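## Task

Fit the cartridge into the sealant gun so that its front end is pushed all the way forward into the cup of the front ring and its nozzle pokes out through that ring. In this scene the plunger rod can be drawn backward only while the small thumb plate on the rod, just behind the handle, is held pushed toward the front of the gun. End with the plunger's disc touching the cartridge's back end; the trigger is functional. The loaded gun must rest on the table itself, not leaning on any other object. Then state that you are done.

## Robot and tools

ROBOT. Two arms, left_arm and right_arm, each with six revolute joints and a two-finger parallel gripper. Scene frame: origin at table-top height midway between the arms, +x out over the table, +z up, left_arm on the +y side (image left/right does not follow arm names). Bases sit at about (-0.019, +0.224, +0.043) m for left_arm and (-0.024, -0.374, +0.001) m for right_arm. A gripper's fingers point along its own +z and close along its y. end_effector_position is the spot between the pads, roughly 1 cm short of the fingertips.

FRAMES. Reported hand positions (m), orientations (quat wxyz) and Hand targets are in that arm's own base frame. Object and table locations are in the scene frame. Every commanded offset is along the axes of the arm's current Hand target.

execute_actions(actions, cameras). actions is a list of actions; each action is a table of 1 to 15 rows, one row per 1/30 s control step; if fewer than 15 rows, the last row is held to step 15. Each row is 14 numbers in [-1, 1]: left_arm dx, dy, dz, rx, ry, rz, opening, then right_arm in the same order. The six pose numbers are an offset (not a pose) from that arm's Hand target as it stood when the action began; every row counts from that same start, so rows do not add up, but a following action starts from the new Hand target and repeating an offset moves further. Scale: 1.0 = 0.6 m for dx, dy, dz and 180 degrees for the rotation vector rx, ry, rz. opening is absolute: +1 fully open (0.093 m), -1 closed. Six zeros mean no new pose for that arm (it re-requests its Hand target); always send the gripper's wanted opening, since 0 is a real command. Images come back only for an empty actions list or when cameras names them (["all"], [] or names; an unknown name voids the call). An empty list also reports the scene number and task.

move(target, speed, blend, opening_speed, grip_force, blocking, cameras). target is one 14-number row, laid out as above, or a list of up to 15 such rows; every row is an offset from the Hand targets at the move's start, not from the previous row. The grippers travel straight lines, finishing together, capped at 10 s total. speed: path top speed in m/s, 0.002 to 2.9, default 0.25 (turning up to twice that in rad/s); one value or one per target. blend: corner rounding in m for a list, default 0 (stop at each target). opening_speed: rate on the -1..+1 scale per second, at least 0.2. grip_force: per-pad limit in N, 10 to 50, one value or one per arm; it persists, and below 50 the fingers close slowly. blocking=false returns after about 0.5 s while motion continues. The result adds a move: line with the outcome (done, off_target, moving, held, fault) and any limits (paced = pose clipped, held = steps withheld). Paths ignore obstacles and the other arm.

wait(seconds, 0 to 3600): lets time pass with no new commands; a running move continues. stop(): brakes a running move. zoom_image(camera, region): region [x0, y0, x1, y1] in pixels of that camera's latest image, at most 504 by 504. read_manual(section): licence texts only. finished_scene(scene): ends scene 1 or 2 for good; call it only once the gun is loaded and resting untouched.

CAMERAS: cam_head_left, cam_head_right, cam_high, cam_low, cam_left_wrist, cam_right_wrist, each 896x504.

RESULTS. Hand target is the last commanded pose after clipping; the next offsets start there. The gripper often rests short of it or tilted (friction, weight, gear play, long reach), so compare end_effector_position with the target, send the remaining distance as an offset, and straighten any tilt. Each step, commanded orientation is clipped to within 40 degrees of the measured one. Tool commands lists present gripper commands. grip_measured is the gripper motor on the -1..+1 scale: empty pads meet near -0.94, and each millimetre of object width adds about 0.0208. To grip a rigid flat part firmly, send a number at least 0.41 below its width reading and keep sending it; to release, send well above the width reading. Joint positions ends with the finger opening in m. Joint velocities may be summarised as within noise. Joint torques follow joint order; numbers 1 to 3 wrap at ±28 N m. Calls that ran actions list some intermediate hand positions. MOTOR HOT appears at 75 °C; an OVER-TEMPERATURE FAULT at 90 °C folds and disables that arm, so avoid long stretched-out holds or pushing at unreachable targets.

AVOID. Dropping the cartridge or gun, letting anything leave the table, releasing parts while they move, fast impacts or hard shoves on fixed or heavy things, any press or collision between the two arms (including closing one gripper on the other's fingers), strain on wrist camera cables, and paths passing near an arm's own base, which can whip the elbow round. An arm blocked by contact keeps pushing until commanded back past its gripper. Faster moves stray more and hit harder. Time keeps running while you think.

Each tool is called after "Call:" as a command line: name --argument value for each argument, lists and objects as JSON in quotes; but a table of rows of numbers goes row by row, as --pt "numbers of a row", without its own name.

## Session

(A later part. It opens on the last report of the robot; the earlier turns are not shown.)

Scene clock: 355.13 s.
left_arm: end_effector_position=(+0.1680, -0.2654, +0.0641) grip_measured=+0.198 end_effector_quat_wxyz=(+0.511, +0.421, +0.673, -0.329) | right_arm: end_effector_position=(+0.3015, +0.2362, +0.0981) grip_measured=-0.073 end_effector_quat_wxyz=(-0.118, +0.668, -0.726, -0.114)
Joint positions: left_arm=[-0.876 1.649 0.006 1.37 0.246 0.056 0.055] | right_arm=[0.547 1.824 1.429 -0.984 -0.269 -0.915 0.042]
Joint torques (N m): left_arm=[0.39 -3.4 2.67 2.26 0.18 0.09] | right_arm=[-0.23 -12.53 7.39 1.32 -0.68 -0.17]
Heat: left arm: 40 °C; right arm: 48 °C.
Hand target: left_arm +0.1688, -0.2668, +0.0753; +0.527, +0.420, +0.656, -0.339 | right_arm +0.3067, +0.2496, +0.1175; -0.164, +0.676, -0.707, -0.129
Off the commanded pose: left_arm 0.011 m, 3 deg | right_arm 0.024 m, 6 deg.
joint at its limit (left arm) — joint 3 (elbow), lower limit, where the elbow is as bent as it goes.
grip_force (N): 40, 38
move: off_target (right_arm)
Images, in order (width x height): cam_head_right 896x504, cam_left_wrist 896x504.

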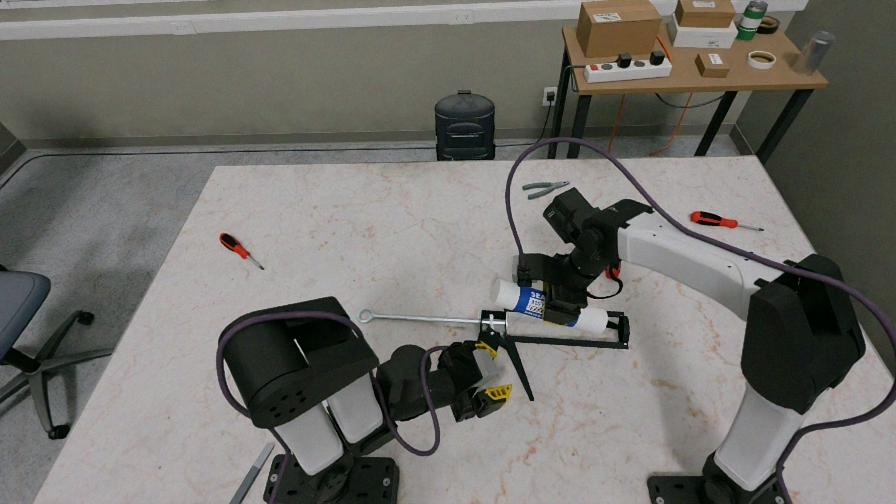

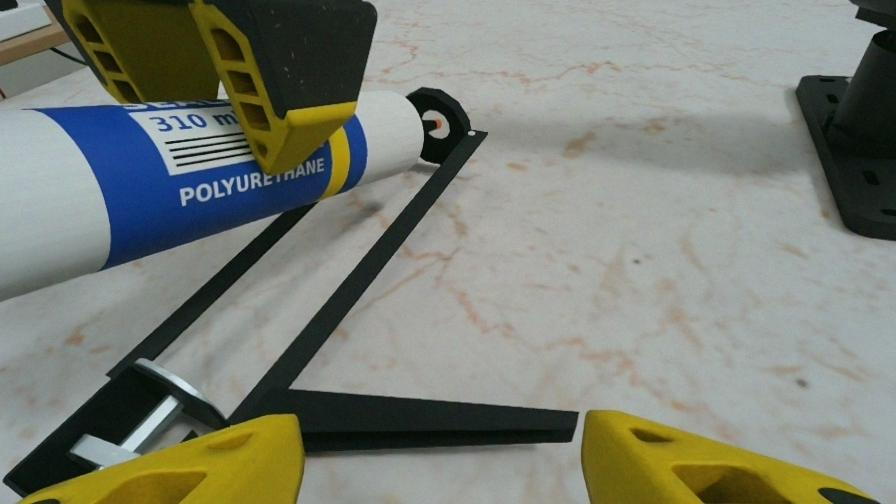

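Call:
move --target '[0,0,0,0,0,0,0.2, 0.0397,0.0047,-0.0123,0,0,0,-0.5]' --speed 0.04 --cameras '["cam_left_wrist","cam_head_right"]'

Call:
zoom_image --camera "cam_left_wrist" --region '[340, 50, 540, 200]'

Call:
zoom_image --camera "cam_head_right" --region '[460, 260, 660, 380]'

Scene clock: 357.70 s.
left_arm: end_effector_position=(+0.1680, -0.2654, +0.0641) grip_measured=+0.198 end_effector_quat_wxyz=(+0.511, +0.421, +0.673, -0.329) | right_arm: end_effector_position=(+0.2961, +0.2118, +0.0908) grip_measured=-0.073 end_effector_quat_wxyz=(-0.109, +0.669, -0.726, -0.117)
Joint positions: left_arm=[-0.876 1.649 0.006 1.37 0.246 0.056 0.055] | right_arm=[0.492 1.786 1.355 -0.983 -0.282 -0.974 0.042]
Joint torques (N m): left_arm=[0.36 -3.36 2.63 2.26 0.18 0.1] | right_arm=[-0.36 -13.63 7.15 1.22 -0.69 -0.17]
Heat: left arm: 40 °C; right arm: 48 °C.
Hand target: left_arm +0.1688, -0.2668, +0.0753; +0.527, +0.420, +0.656, -0.339 | right_arm +0.3027, +0.2250, +0.1145; -0.164, +0.676, -0.707, -0.129
Off the commanded pose: left_arm 0.011 m, 3 deg | right_arm 0.028 m, 7 deg.
joint at its limit (left arm) — joint 3 (elbow), lower limit, where the elbow is as bent as it goes.
grip_force (N): 40, 38
move: off_target (right_arm)
Images, in order (width x height): cam_head_right 896x504, cam_left_wrist 896x504.

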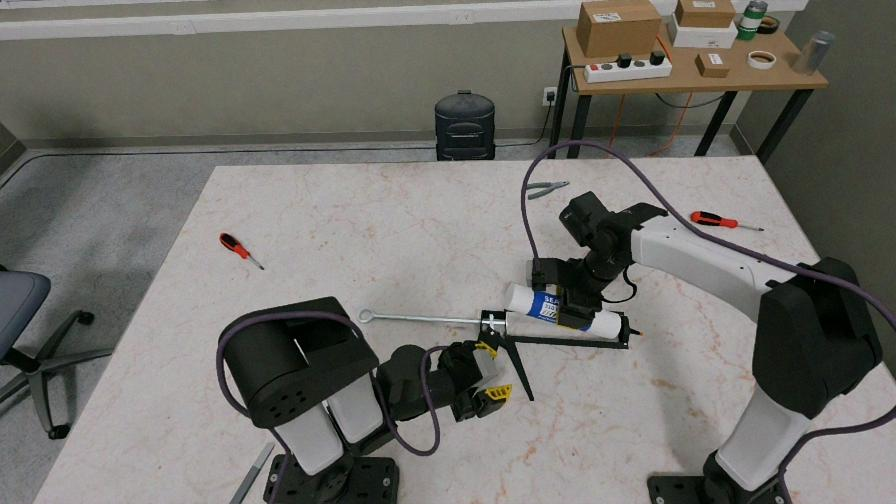

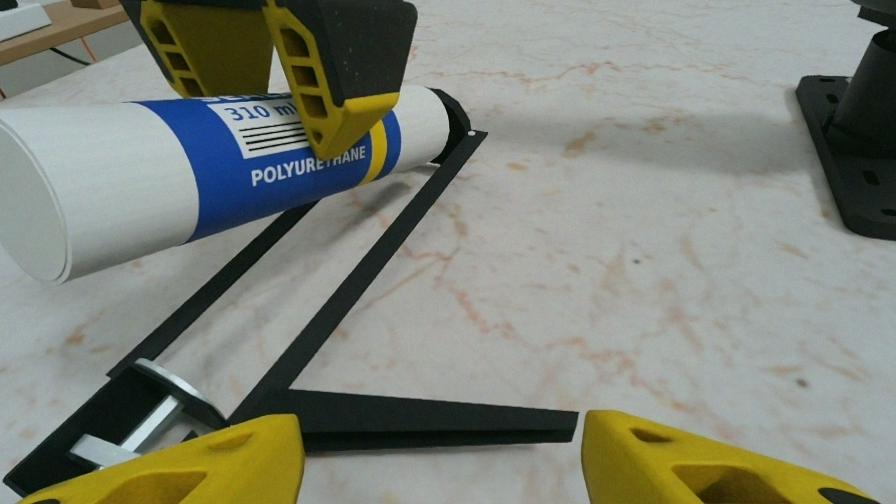

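Scaled by 2.520.

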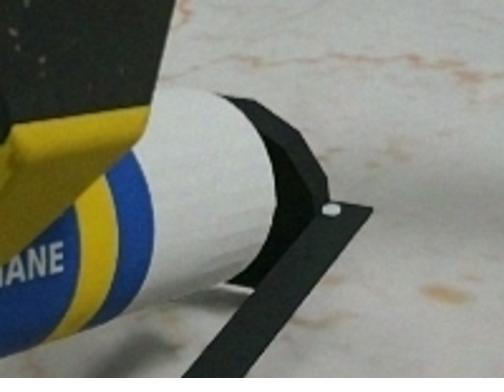

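Scaled by 2.520.

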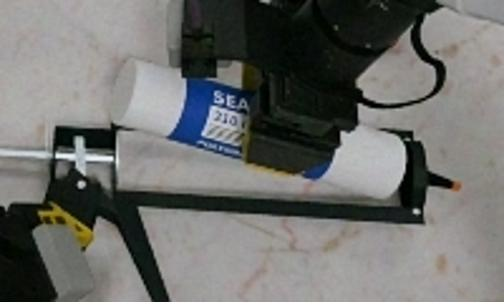

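Call:
move --target '[0,0,0,0,0,0,0.2, 0.032,-0.0013,-0.0056,0,0,0,-0.5]' --speed 0.04 --cameras '["cam_left_wrist","cam_head_right"]'

Call:
zoom_image --camera "cam_head_right" --region '[460, 260, 660, 380]'

Scene clock: 359.63 s.
left_arm: end_effector_position=(+0.1680, -0.2654, +0.0641) grip_measured=+0.198 end_effector_quat_wxyz=(+0.511, +0.421, +0.673, -0.329) | right_arm: end_effector_position=(+0.2933, +0.2015, +0.0894) grip_measured=-0.073 end_effector_quat_wxyz=(-0.116, +0.673, -0.720, -0.127)
Joint positions: left_arm=[-0.876 1.649 0.006 1.37 0.246 0.056 0.055] | right_arm=[0.457 1.758 1.311 -0.969 -0.311 -1.023 0.042]
Joint torques (N m): left_arm=[0.38 -3.37 2.65 2.27 0.18 0.09] | right_arm=[-0.94 -12.94 6.94 1.1 -0.57 -0.21]
Heat: left arm: 40 °C; right arm: 48 °C.
Hand target: left_arm +0.1688, -0.2668, +0.0753; +0.527, +0.420, +0.656, -0.339 | right_arm +0.3026, +0.2061, +0.1098; -0.164, +0.676, -0.707, -0.129
Off the commanded pose: left_arm 0.011 m, 3 deg | right_arm 0.023 m, 6 deg.
joint at its limit (left arm) — joint 3 (elbow), lower limit, where the elbow is as bent as it goes.
grip_force (N): 40, 38
move: off_target (right_arm)
Images, in order (width x height): cam_head_right 896x504, cam_left_wrist 896x504.

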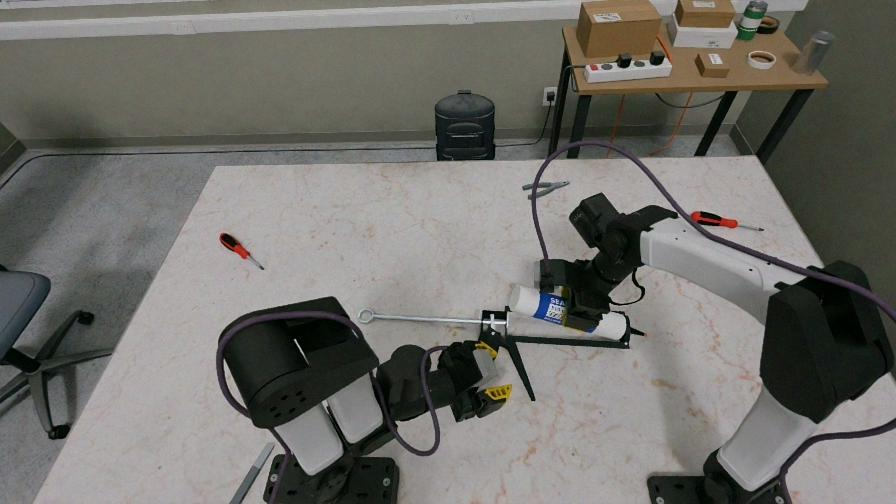

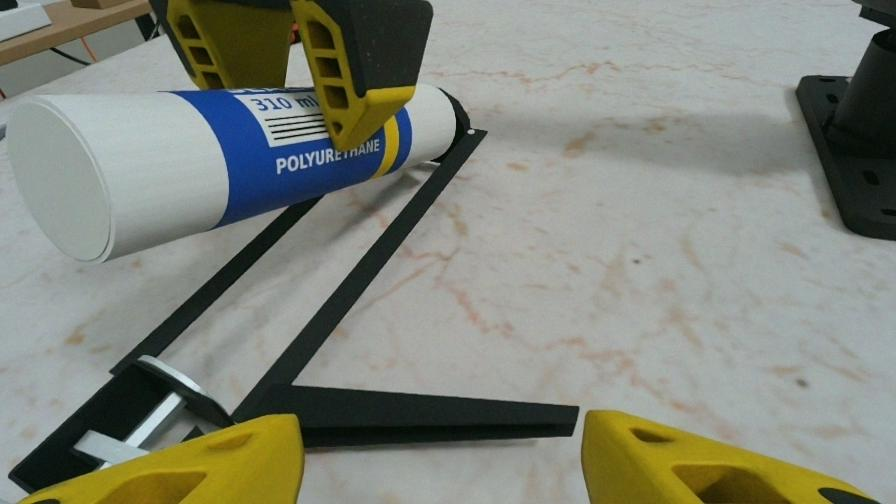

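Scaled by 2.520.

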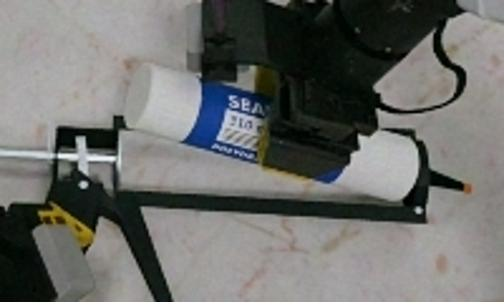

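Call:
move --target '[0,0,0,0,0,0,0.2, 0.0143,-0.0028,0.0329,0,0.0444,0,-0.5]' --speed 0.03 --cameras '["cam_left_wrist","cam_head_right","cam_high"]'

Call:
zoom_image --camera "cam_head_right" --region '[460, 260, 660, 380]'

Call:
zoom_image --camera "cam_high" --region '[230, 240, 400, 420]'

Scene clock: 364.27 s.
left_arm: end_effector_position=(+0.1680, -0.2654, +0.0641) grip_measured=+0.198 end_effector_quat_wxyz=(+0.511, +0.421, +0.673, -0.329) | right_arm: end_effector_position=(+0.2906, +0.2020, +0.0766) grip_measured=-0.073 end_effector_quat_wxyz=(-0.090, +0.686, -0.716, -0.094)
Joint positions: left_arm=[-0.876 1.649 0.006 1.37 0.246 0.056 0.055] | right_arm=[0.5 1.786 1.311 -0.969 -0.228 -1.014 0.042]
Joint torques (N m): left_arm=[0.38 -3.34 2.66 2.27 0.17 0.09] | right_arm=[0.24 -8.84 9.96 0.81 -0.07 0.08]
Heat: left arm: 40 °C; right arm: 47 °C.
Hand target: left_arm +0.1688, -0.2668, +0.0753; +0.527, +0.420, +0.656, -0.339 | right_arm +0.3051, +0.2061, +0.0883; -0.114, +0.683, -0.717, -0.081
Off the commanded pose: left_arm 0.011 m, 3 deg | right_arm 0.019 m, 3 deg.
joint at its limit (left arm) — joint 3 (elbow), lower limit, where the elbow is as bent as it goes.
grip_force (N): 40, 38
move: off_target (right_arm)
Images, in order (width x height): cam_head_right 896x504, cam_high 896x504, cam_left_wrist 896x504.

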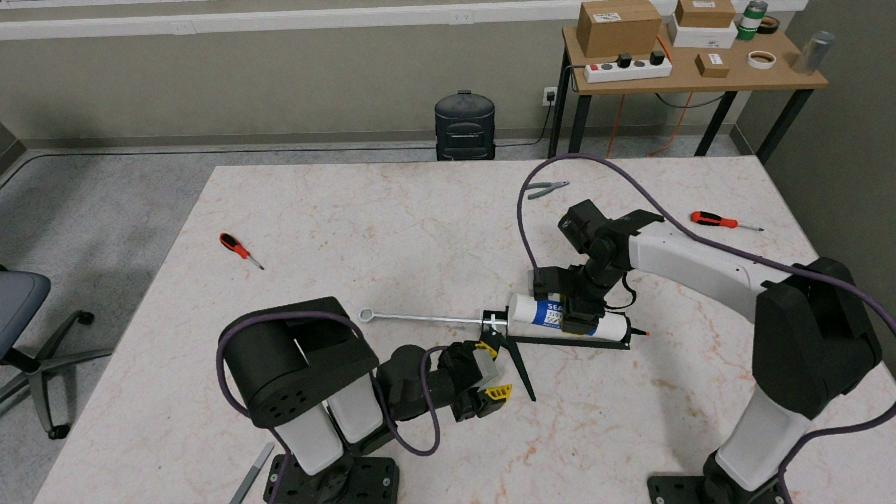

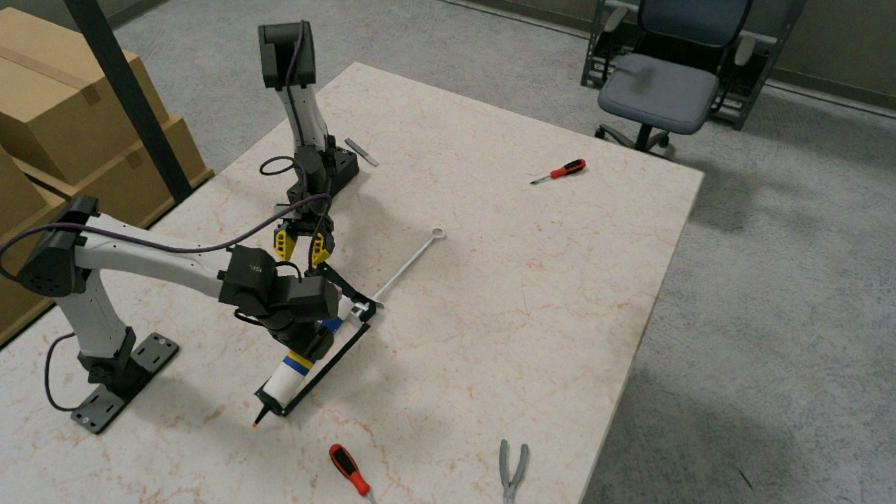

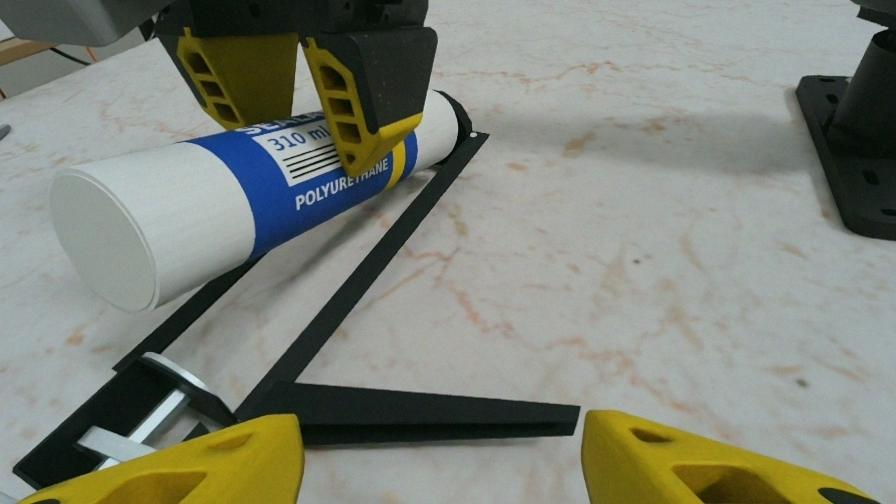

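Scaled by 2.520.

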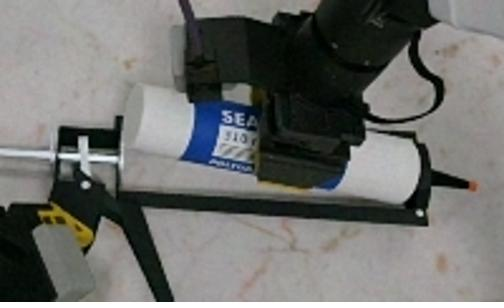

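Scaled by 2.800.

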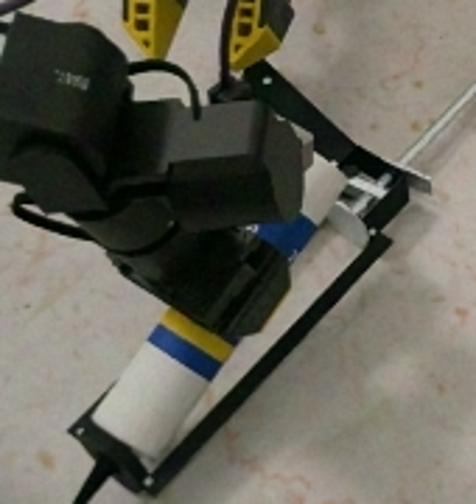

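Call:
execute_actions --actions '[]'

Scene clock: 365.87 s.
left_arm: end_effector_position=(+0.1680, -0.2654, +0.0641) grip_measured=+0.198 end_effector_quat_wxyz=(+0.511, +0.421, +0.673, -0.329) | right_arm: end_effector_position=(+0.2906, +0.2020, +0.0766) grip_measured=-0.073 end_effector_quat_wxyz=(-0.090, +0.686, -0.716, -0.094)
Joint positions: left_arm=[-0.876 1.649 0.006 1.37 0.246 0.056 0.055] | right_arm=[0.5 1.786 1.311 -0.969 -0.228 -1.014 0.042]
Joint velocities: within noise
Joint torques (N m): left_arm=[0.35 -3.34 2.66 2.27 0.18 0.09] | right_arm=[0.27 -8.88 9.98 0.82 -0.08 0.08]
Heat: left arm: 40 °C; right arm: 47 °C.
Hand target: left_arm +0.1688, -0.2668, +0.0753; +0.527, +0.420, +0.656, -0.339 | right_arm +0.3051, +0.2061, +0.0883; -0.114, +0.683, -0.717, -0.081
Tool commands: left_gripper/opening=+0.2 right_gripper/opening=-0.5
Off the commanded pose: left_arm 0.011 m, 3 deg | right_arm 0.019 m, 3 deg.
grip_force (N): 40, 38

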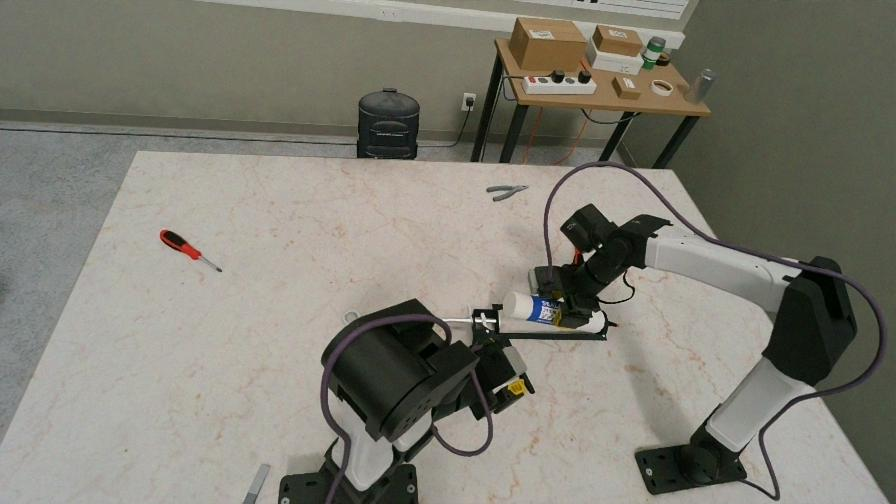

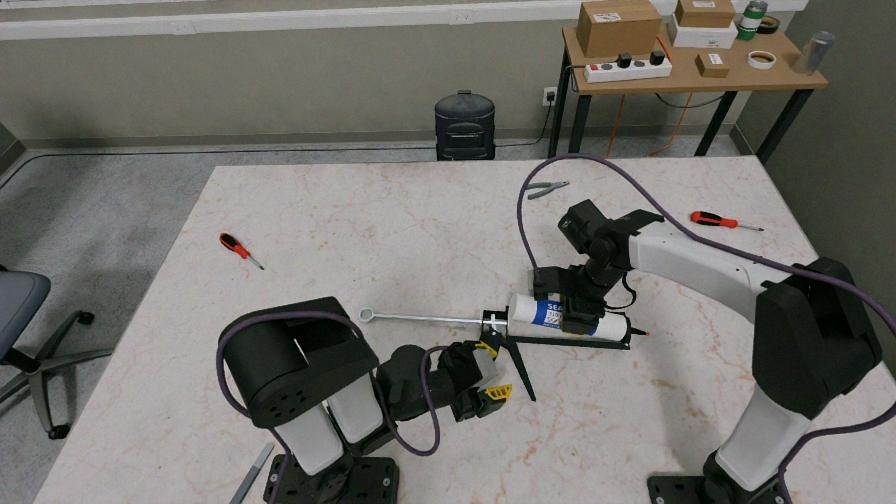

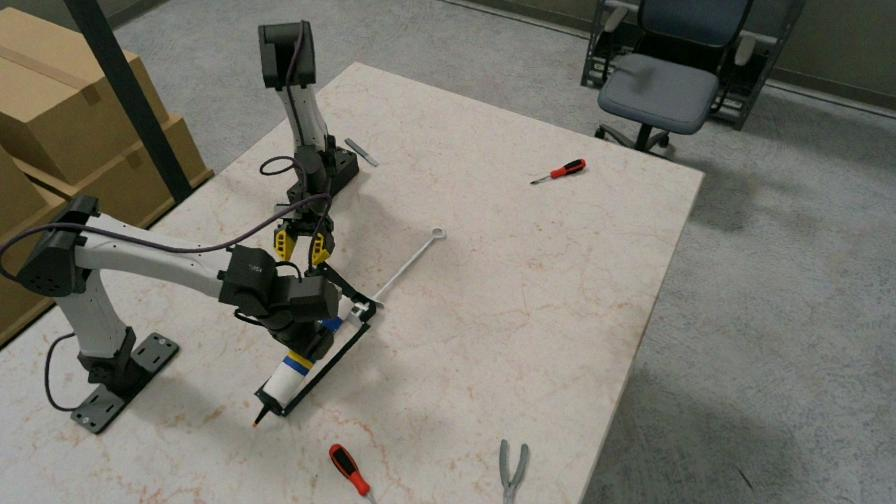

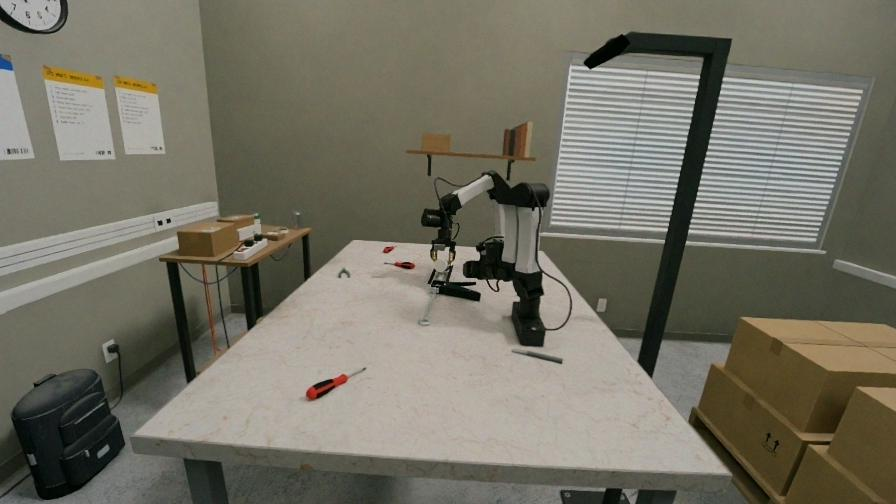

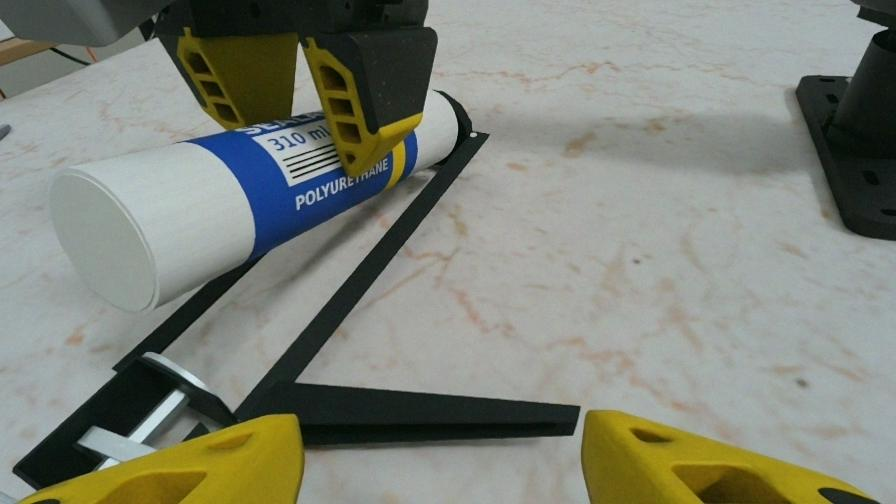

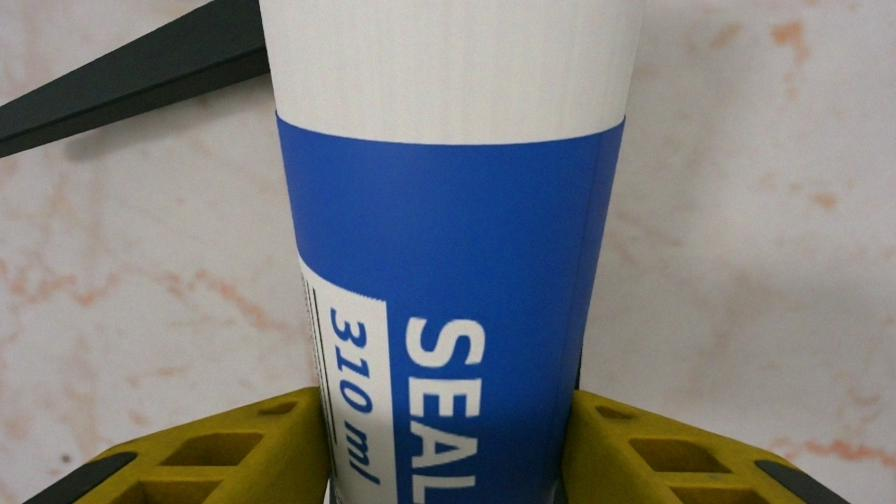

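Call:
move --target '[0,0,0,0,0,0,0.2, 0.0055,0,0.0144,0,0.0278,0,-0.5]' --speed 0.04 --cameras '["cam_left_wrist","cam_head_right"]'

Call:
zoom_image --camera "cam_head_right" --region '[460, 260, 660, 380]'

Scene clock: 368.50 s.
left_arm: end_effector_position=(+0.1680, -0.2654, +0.0641) grip_measured=+0.198 end_effector_quat_wxyz=(+0.511, +0.421, +0.673, -0.329) | right_arm: end_effector_position=(+0.2925, +0.1966, +0.0639) grip_measured=-0.073 end_effector_quat_wxyz=(-0.058, +0.686, -0.723, -0.059)
Joint positions: left_arm=[-0.876 1.649 0.006 1.37 0.246 0.056 0.055] | right_arm=[0.524 1.829 1.328 -0.984 -0.142 -0.989 0.042]
Joint torques (N m): left_arm=[0.38 -3.37 2.66 2.27 0.19 0.09] | right_arm=[0.57 -9.31 10.99 0.54 -0.11 0.07]
Heat: left arm: 40 °C; right arm: 46 °C.
Hand target: left_arm +0.1688, -0.2668, +0.0753; +0.527, +0.420, +0.656, -0.339 | right_arm +0.3055, +0.2053, +0.0791; -0.083, +0.686, -0.721, -0.051
Off the commanded pose: left_arm 0.011 m, 3 deg | right_arm 0.022 m, 3 deg.
joint at its limit (left arm) — joint 3 (elbow), lower limit, where the elbow is as bent as it goes.
grip_force (N): 40, 38
move: off_target (right_arm)
Images, in order (width x height): cam_head_right 896x504, cam_left_wrist 896x504.

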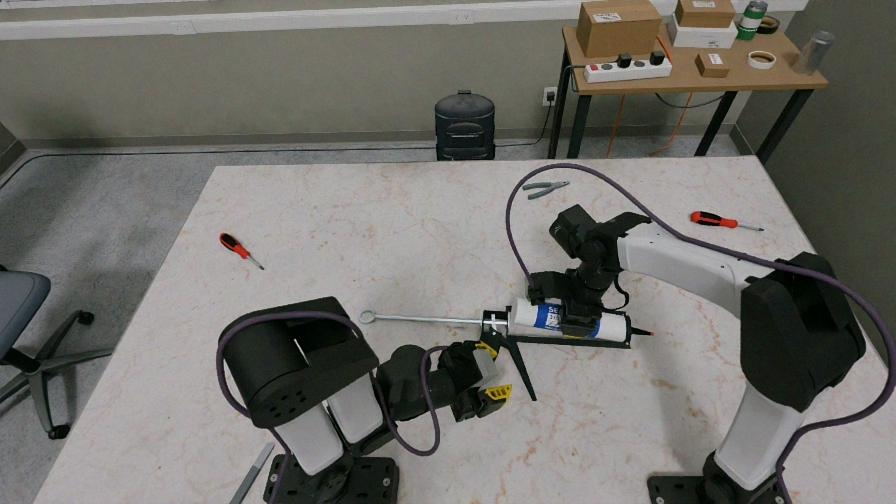

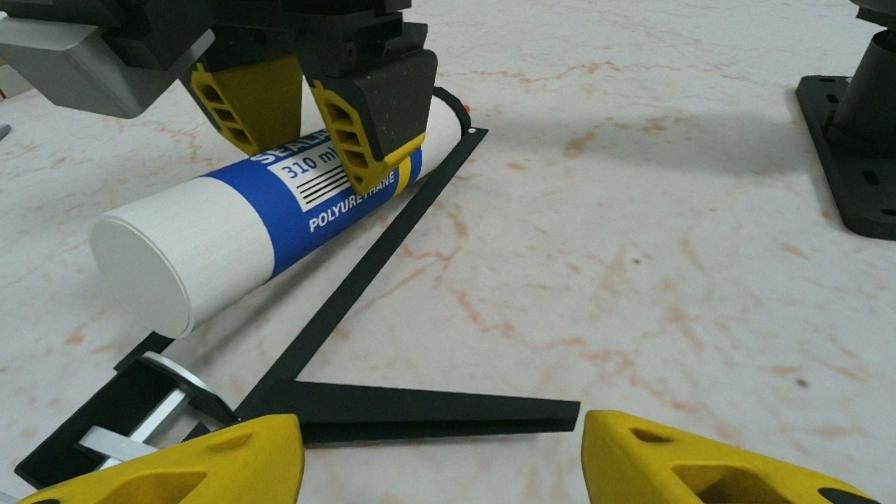

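Scaled by 2.520.

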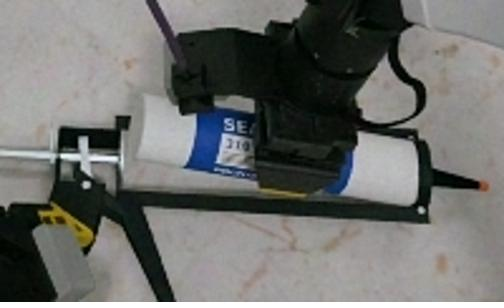

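Call:
move --target '[0,0,0,0,0,0,0.2, 0.0035,0,0.0144,0,0.0278,0,-0.5]' --speed 0.04 --cameras '["cam_left_wrist","cam_head_right"]'

Call:
zoom_image --camera "cam_head_right" --region '[460, 260, 660, 380]'

Call:
zoom_image --camera "cam_left_wrist" --region '[0, 50, 504, 450]'

Scene clock: 371.13 s.
left_arm: end_effector_position=(+0.1680, -0.2654, +0.0641) grip_measured=+0.198 end_effector_quat_wxyz=(+0.511, +0.421, +0.673, -0.329) | right_arm: end_effector_position=(+0.2920, +0.1980, +0.0553) grip_measured=-0.073 end_effector_quat_wxyz=(-0.027, +0.689, -0.723, -0.032)
Joint positions: left_arm=[-0.876 1.649 0.006 1.37 0.246 0.056 0.055] | right_arm=[0.561 1.878 1.365 -1.016 -0.073 -0.96 0.042]
Joint torques (N m): left_arm=[0.35 -3.37 2.65 2.27 0.18 0.09] | right_arm=[0.62 -9.66 10.89 0.4 0.02 0.05]
Heat: left arm: 39 °C; right arm: 46 °C.
Hand target: left_arm +0.1688, -0.2668, +0.0753; +0.527, +0.420, +0.656, -0.339 | right_arm +0.3058, +0.2049, +0.0702; -0.051, +0.687, -0.724, -0.021
Off the commanded pose: left_arm 0.011 m, 3 deg | right_arm 0.021 m, 3 deg.
joint at its limit (left arm) — joint 3 (elbow), lower limit, where the elbow is as bent as it goes.
grip_force (N): 40, 38
move: off_target (right_arm)
Images, in order (width x height): cam_head_right 896x504, cam_left_wrist 896x504.

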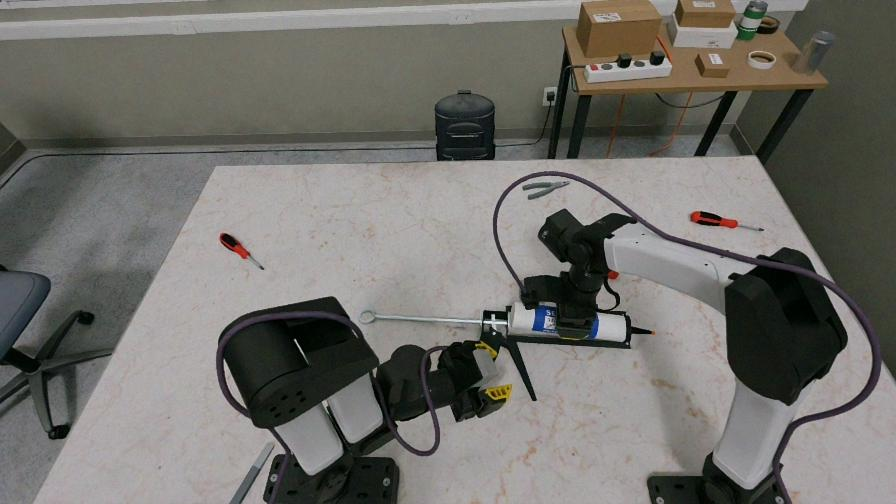

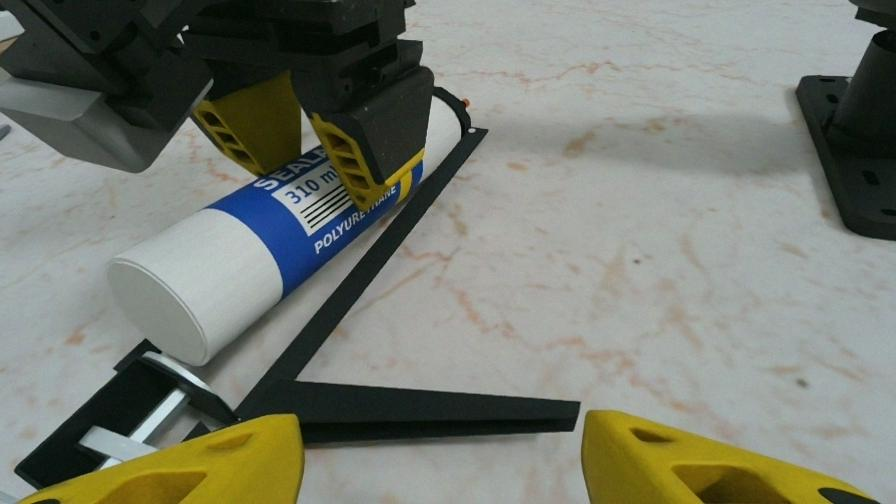

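Scaled by 2.520.

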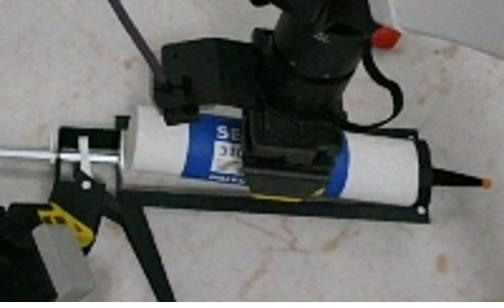

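Scaled by 1.000.

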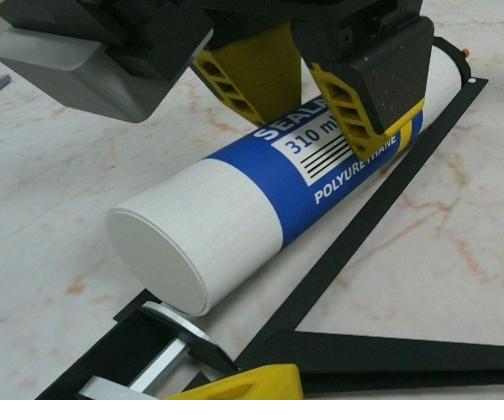

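Call:
zoom_image --camera "cam_left_wrist" --region '[80, 280, 280, 420]'

Scaled by 2.520.

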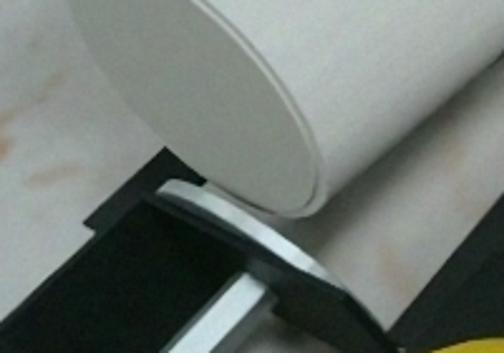

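Call:
move --target '[0,0,0,0,0,0,0.2, 0.0135,0,0,0,-0.0083,0,-0.5]' --speed 0.04 --cameras '["cam_left_wrist","cam_head_right"]'

Call:
zoom_image --camera "cam_head_right" --region '[460, 260, 660, 380]'

Call:
zoom_image --camera "cam_left_wrist" --region '[80, 280, 280, 420]'

Call:
zoom_image --camera "cam_left_wrist" --region '[380, 60, 520, 160]'

Scene clock: 373.47 s.
left_arm: end_effector_position=(+0.1680, -0.2654, +0.0641) grip_measured=+0.198 end_effector_quat_wxyz=(+0.511, +0.421, +0.673, -0.329) | right_arm: end_effector_position=(+0.2950, +0.1944, +0.0554) grip_measured=-0.073 end_effector_quat_wxyz=(-0.029, +0.684, -0.729, -0.034)
Joint positions: left_arm=[-0.876 1.649 0.006 1.37 0.246 0.056 0.055] | right_arm=[0.546 1.878 1.365 -1.015 -0.078 -0.96 0.042]
Joint torques (N m): left_arm=[0.36 -3.37 2.69 2.26 0.18 0.09] | right_arm=[-0.7 -12.21 7.39 0.69 -0.17 -0.22]
Heat: left arm: 39 °C; right arm: 46 °C.
Hand target: left_arm +0.1688, -0.2668, +0.0753; +0.527, +0.420, +0.656, -0.339 | right_arm +0.3054, +0.1968, +0.0694; -0.061, +0.687, -0.723, -0.030
Off the commanded pose: left_arm 0.011 m, 3 deg | right_arm 0.018 m, 4 deg.
joint at its limit (left arm) — joint 3 (elbow), lower limit, where the elbow is as bent as it goes.
grip_force (N): 40, 38
move: off_target (right_arm)
Images, in order (width x height): cam_head_right 896x504, cam_left_wrist 896x504.

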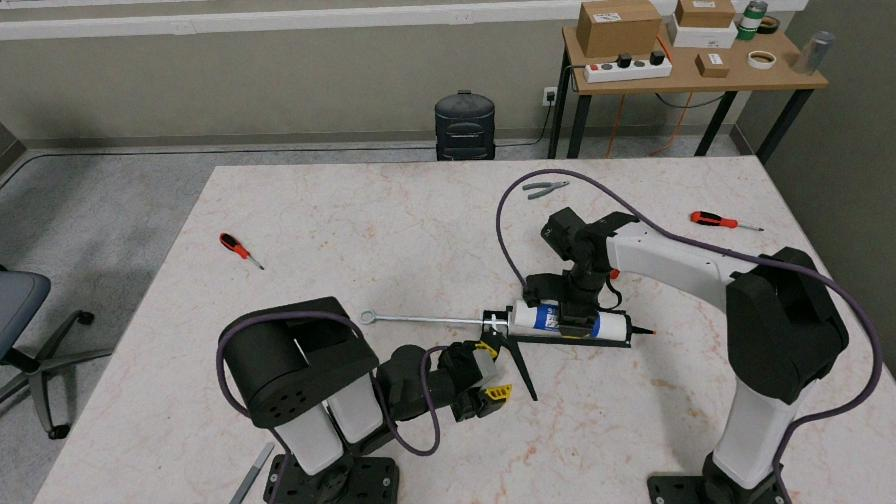

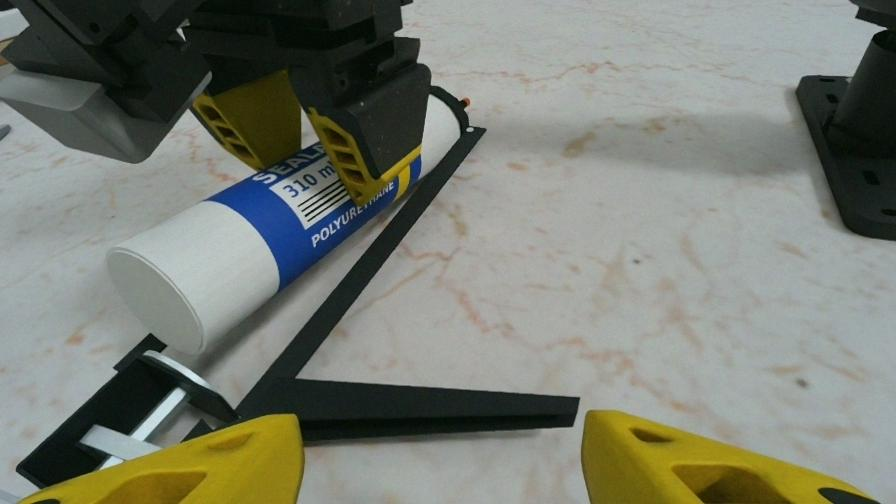

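Scaled by 2.520.

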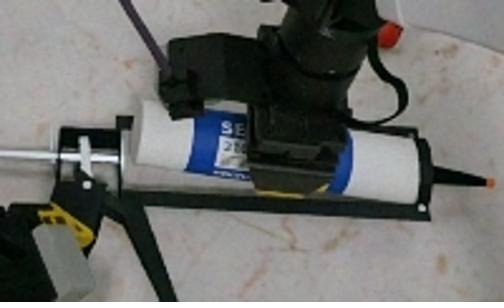

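Scaled by 2.520.

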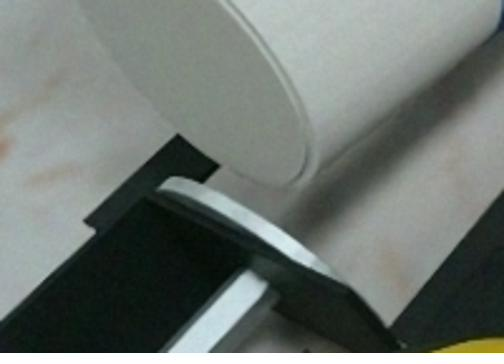

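Scaled by 3.600.

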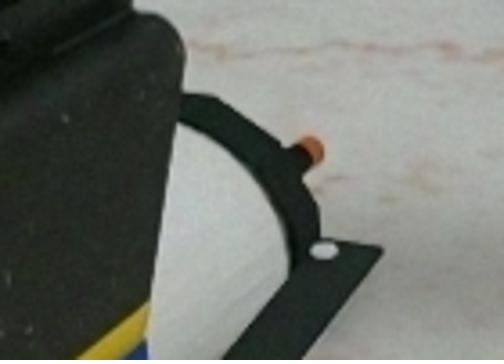

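Call:
move --target '[0,0,0,0,0,0,0.2, 0.002,0,0.0135,0,0.0222,0,-0.5]' --speed 0.04 --cameras '["cam_left_wrist","cam_head_right"]'

Call:
zoom_image --camera "cam_head_right" --region '[460, 260, 660, 380]'

Call:
zoom_image --camera "cam_left_wrist" --region '[80, 280, 280, 420]'

Scene clock: 375.57 s.
left_arm: end_effector_position=(+0.1680, -0.2654, +0.0641) grip_measured=+0.198 end_effector_quat_wxyz=(+0.511, +0.421, +0.673, -0.329) | right_arm: end_effector_position=(+0.2936, +0.1947, +0.0505) grip_measured=-0.073 end_effector_quat_wxyz=(-0.019, +0.689, -0.724, -0.022)
Joint positions: left_arm=[-0.876 1.649 0.006 1.37 0.246 0.056 0.055] | right_arm=[0.561 1.892 1.365 -1.015 -0.052 -0.96 0.042]
Joint torques (N m): left_arm=[0.34 -3.36 2.65 2.27 0.18 0.09] | right_arm=[0.5 -9.7 9.48 0.38 0.08 0.05]
Heat: left arm: 39 °C; right arm: 45 °C.
Hand target: left_arm +0.1688, -0.2668, +0.0753; +0.527, +0.420, +0.656, -0.339 | right_arm +0.3057, +0.1967, +0.0612; -0.035, +0.688, -0.725, -0.006
Off the commanded pose: left_arm 0.011 m, 3 deg | right_arm 0.016 m, 3 deg.
joint at its limit (left arm) — joint 3 (elbow), lower limit, where the elbow is as bent as it goes.
grip_force (N): 40, 38
move: off_target (right_arm)
Images, in order (width x height): cam_head_right 896x504, cam_left_wrist 896x504.

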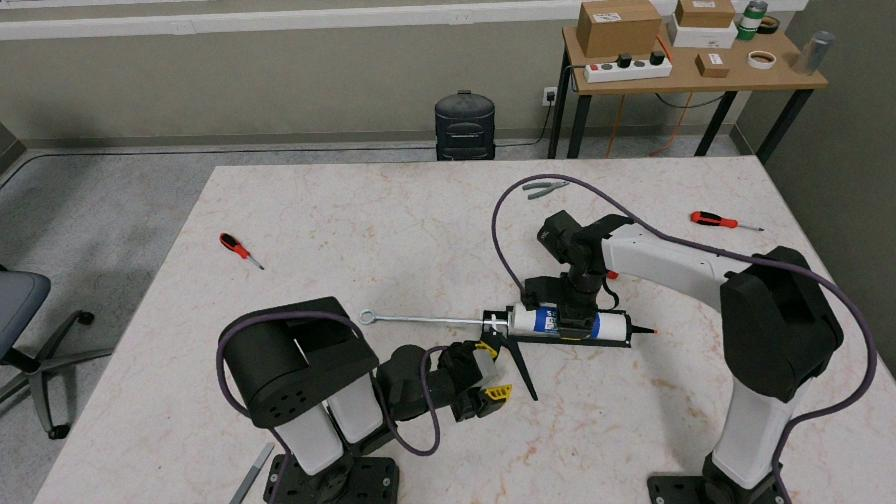

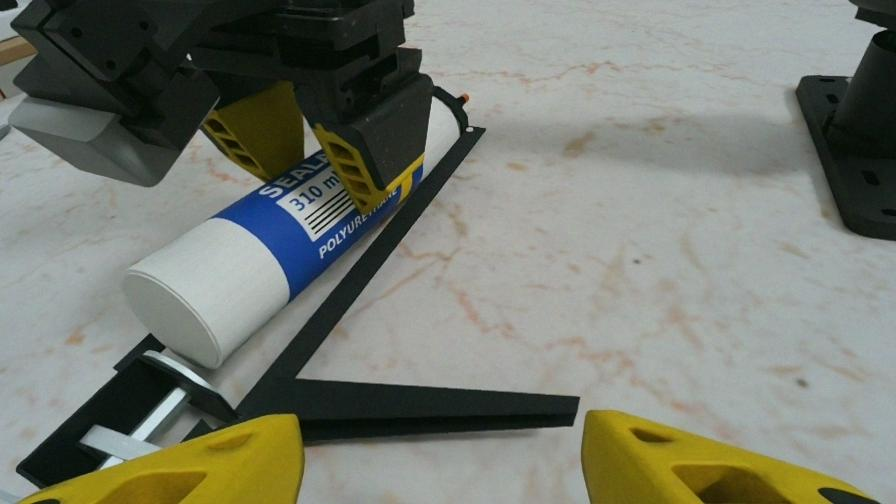

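Scaled by 2.520.

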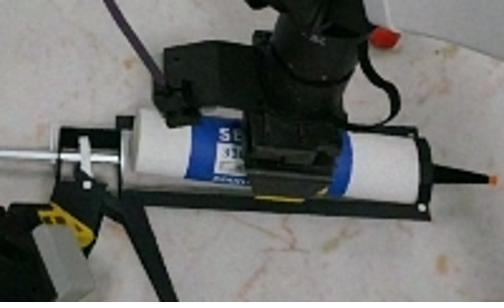

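Scaled by 2.520.

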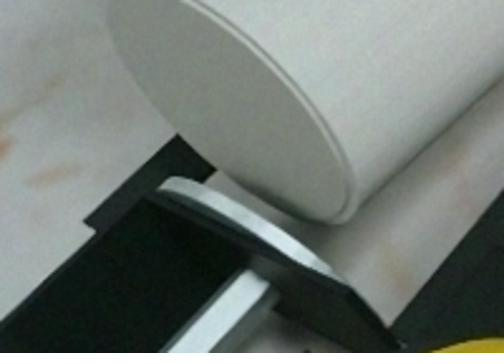

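Call:
move --target '[0,0,0,0,0,0,0.2, 0.002,0,0.008,0,0.012,0,-0.5]' --speed 0.04 --cameras '["cam_left_wrist","cam_head_right"]'

Call:
zoom_image --camera "cam_head_right" --region '[460, 260, 660, 380]'

Call:
zoom_image --camera "cam_left_wrist" --region '[80, 120, 480, 420]'

Scene clock: 377.10 s.
left_arm: end_effector_position=(+0.1680, -0.2654, +0.0641) grip_measured=+0.198 end_effector_quat_wxyz=(+0.511, +0.421, +0.673, -0.329) | right_arm: end_effector_position=(+0.2926, +0.1937, +0.0437) grip_measured=-0.073 end_effector_quat_wxyz=(-0.007, +0.691, -0.722, -0.011)
Joint positions: left_arm=[-0.876 1.649 0.006 1.37 0.246 0.056 0.055] | right_arm=[0.573 1.912 1.365 -1.015 -0.024 -0.954 0.042]
Joint torques (N m): left_arm=[0.38 -3.38 2.66 2.27 0.18 0.09] | right_arm=[0.38 -9.7 10.43 0.23 0.13 0.11]
Heat: left arm: 39 °C; right arm: 45 °C.
Hand target: left_arm +0.1688, -0.2668, +0.0753; +0.527, +0.420, +0.656, -0.339 | right_arm +0.3058, +0.1958, +0.0564; -0.022, +0.688, -0.726, +0.007
Off the commanded pose: left_arm 0.011 m, 3 deg | right_arm 0.018 m, 3 deg.
joint at its limit (left arm) — joint 3 (elbow), lower limit, where the elbow is as bent as it goes.
grip_force (N): 40, 38
move: off_target (right_arm)
Images, in order (width x height): cam_head_right 896x504, cam_left_wrist 896x504.

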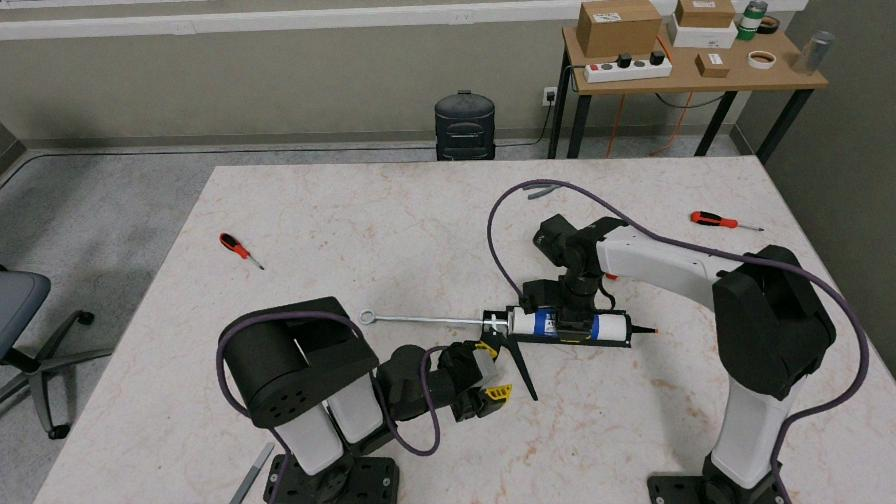

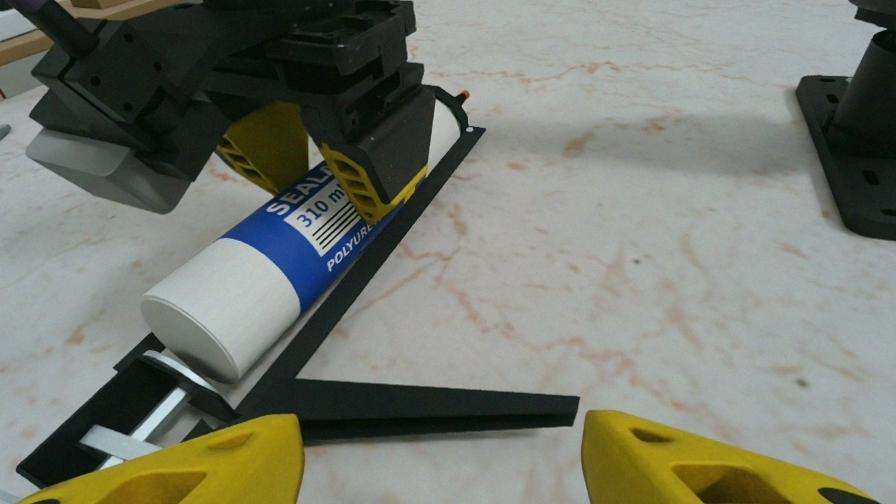

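Scaled by 2.520.

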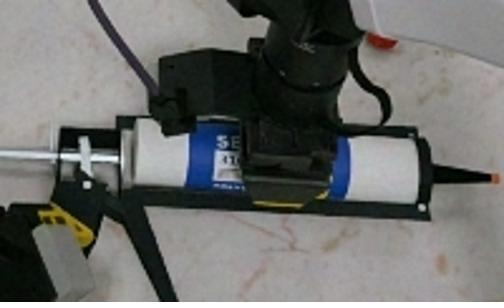

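Scaled by 1.260.

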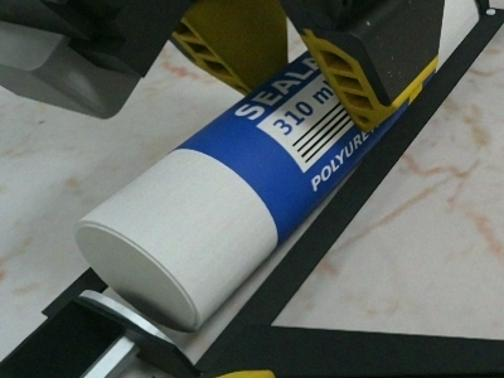

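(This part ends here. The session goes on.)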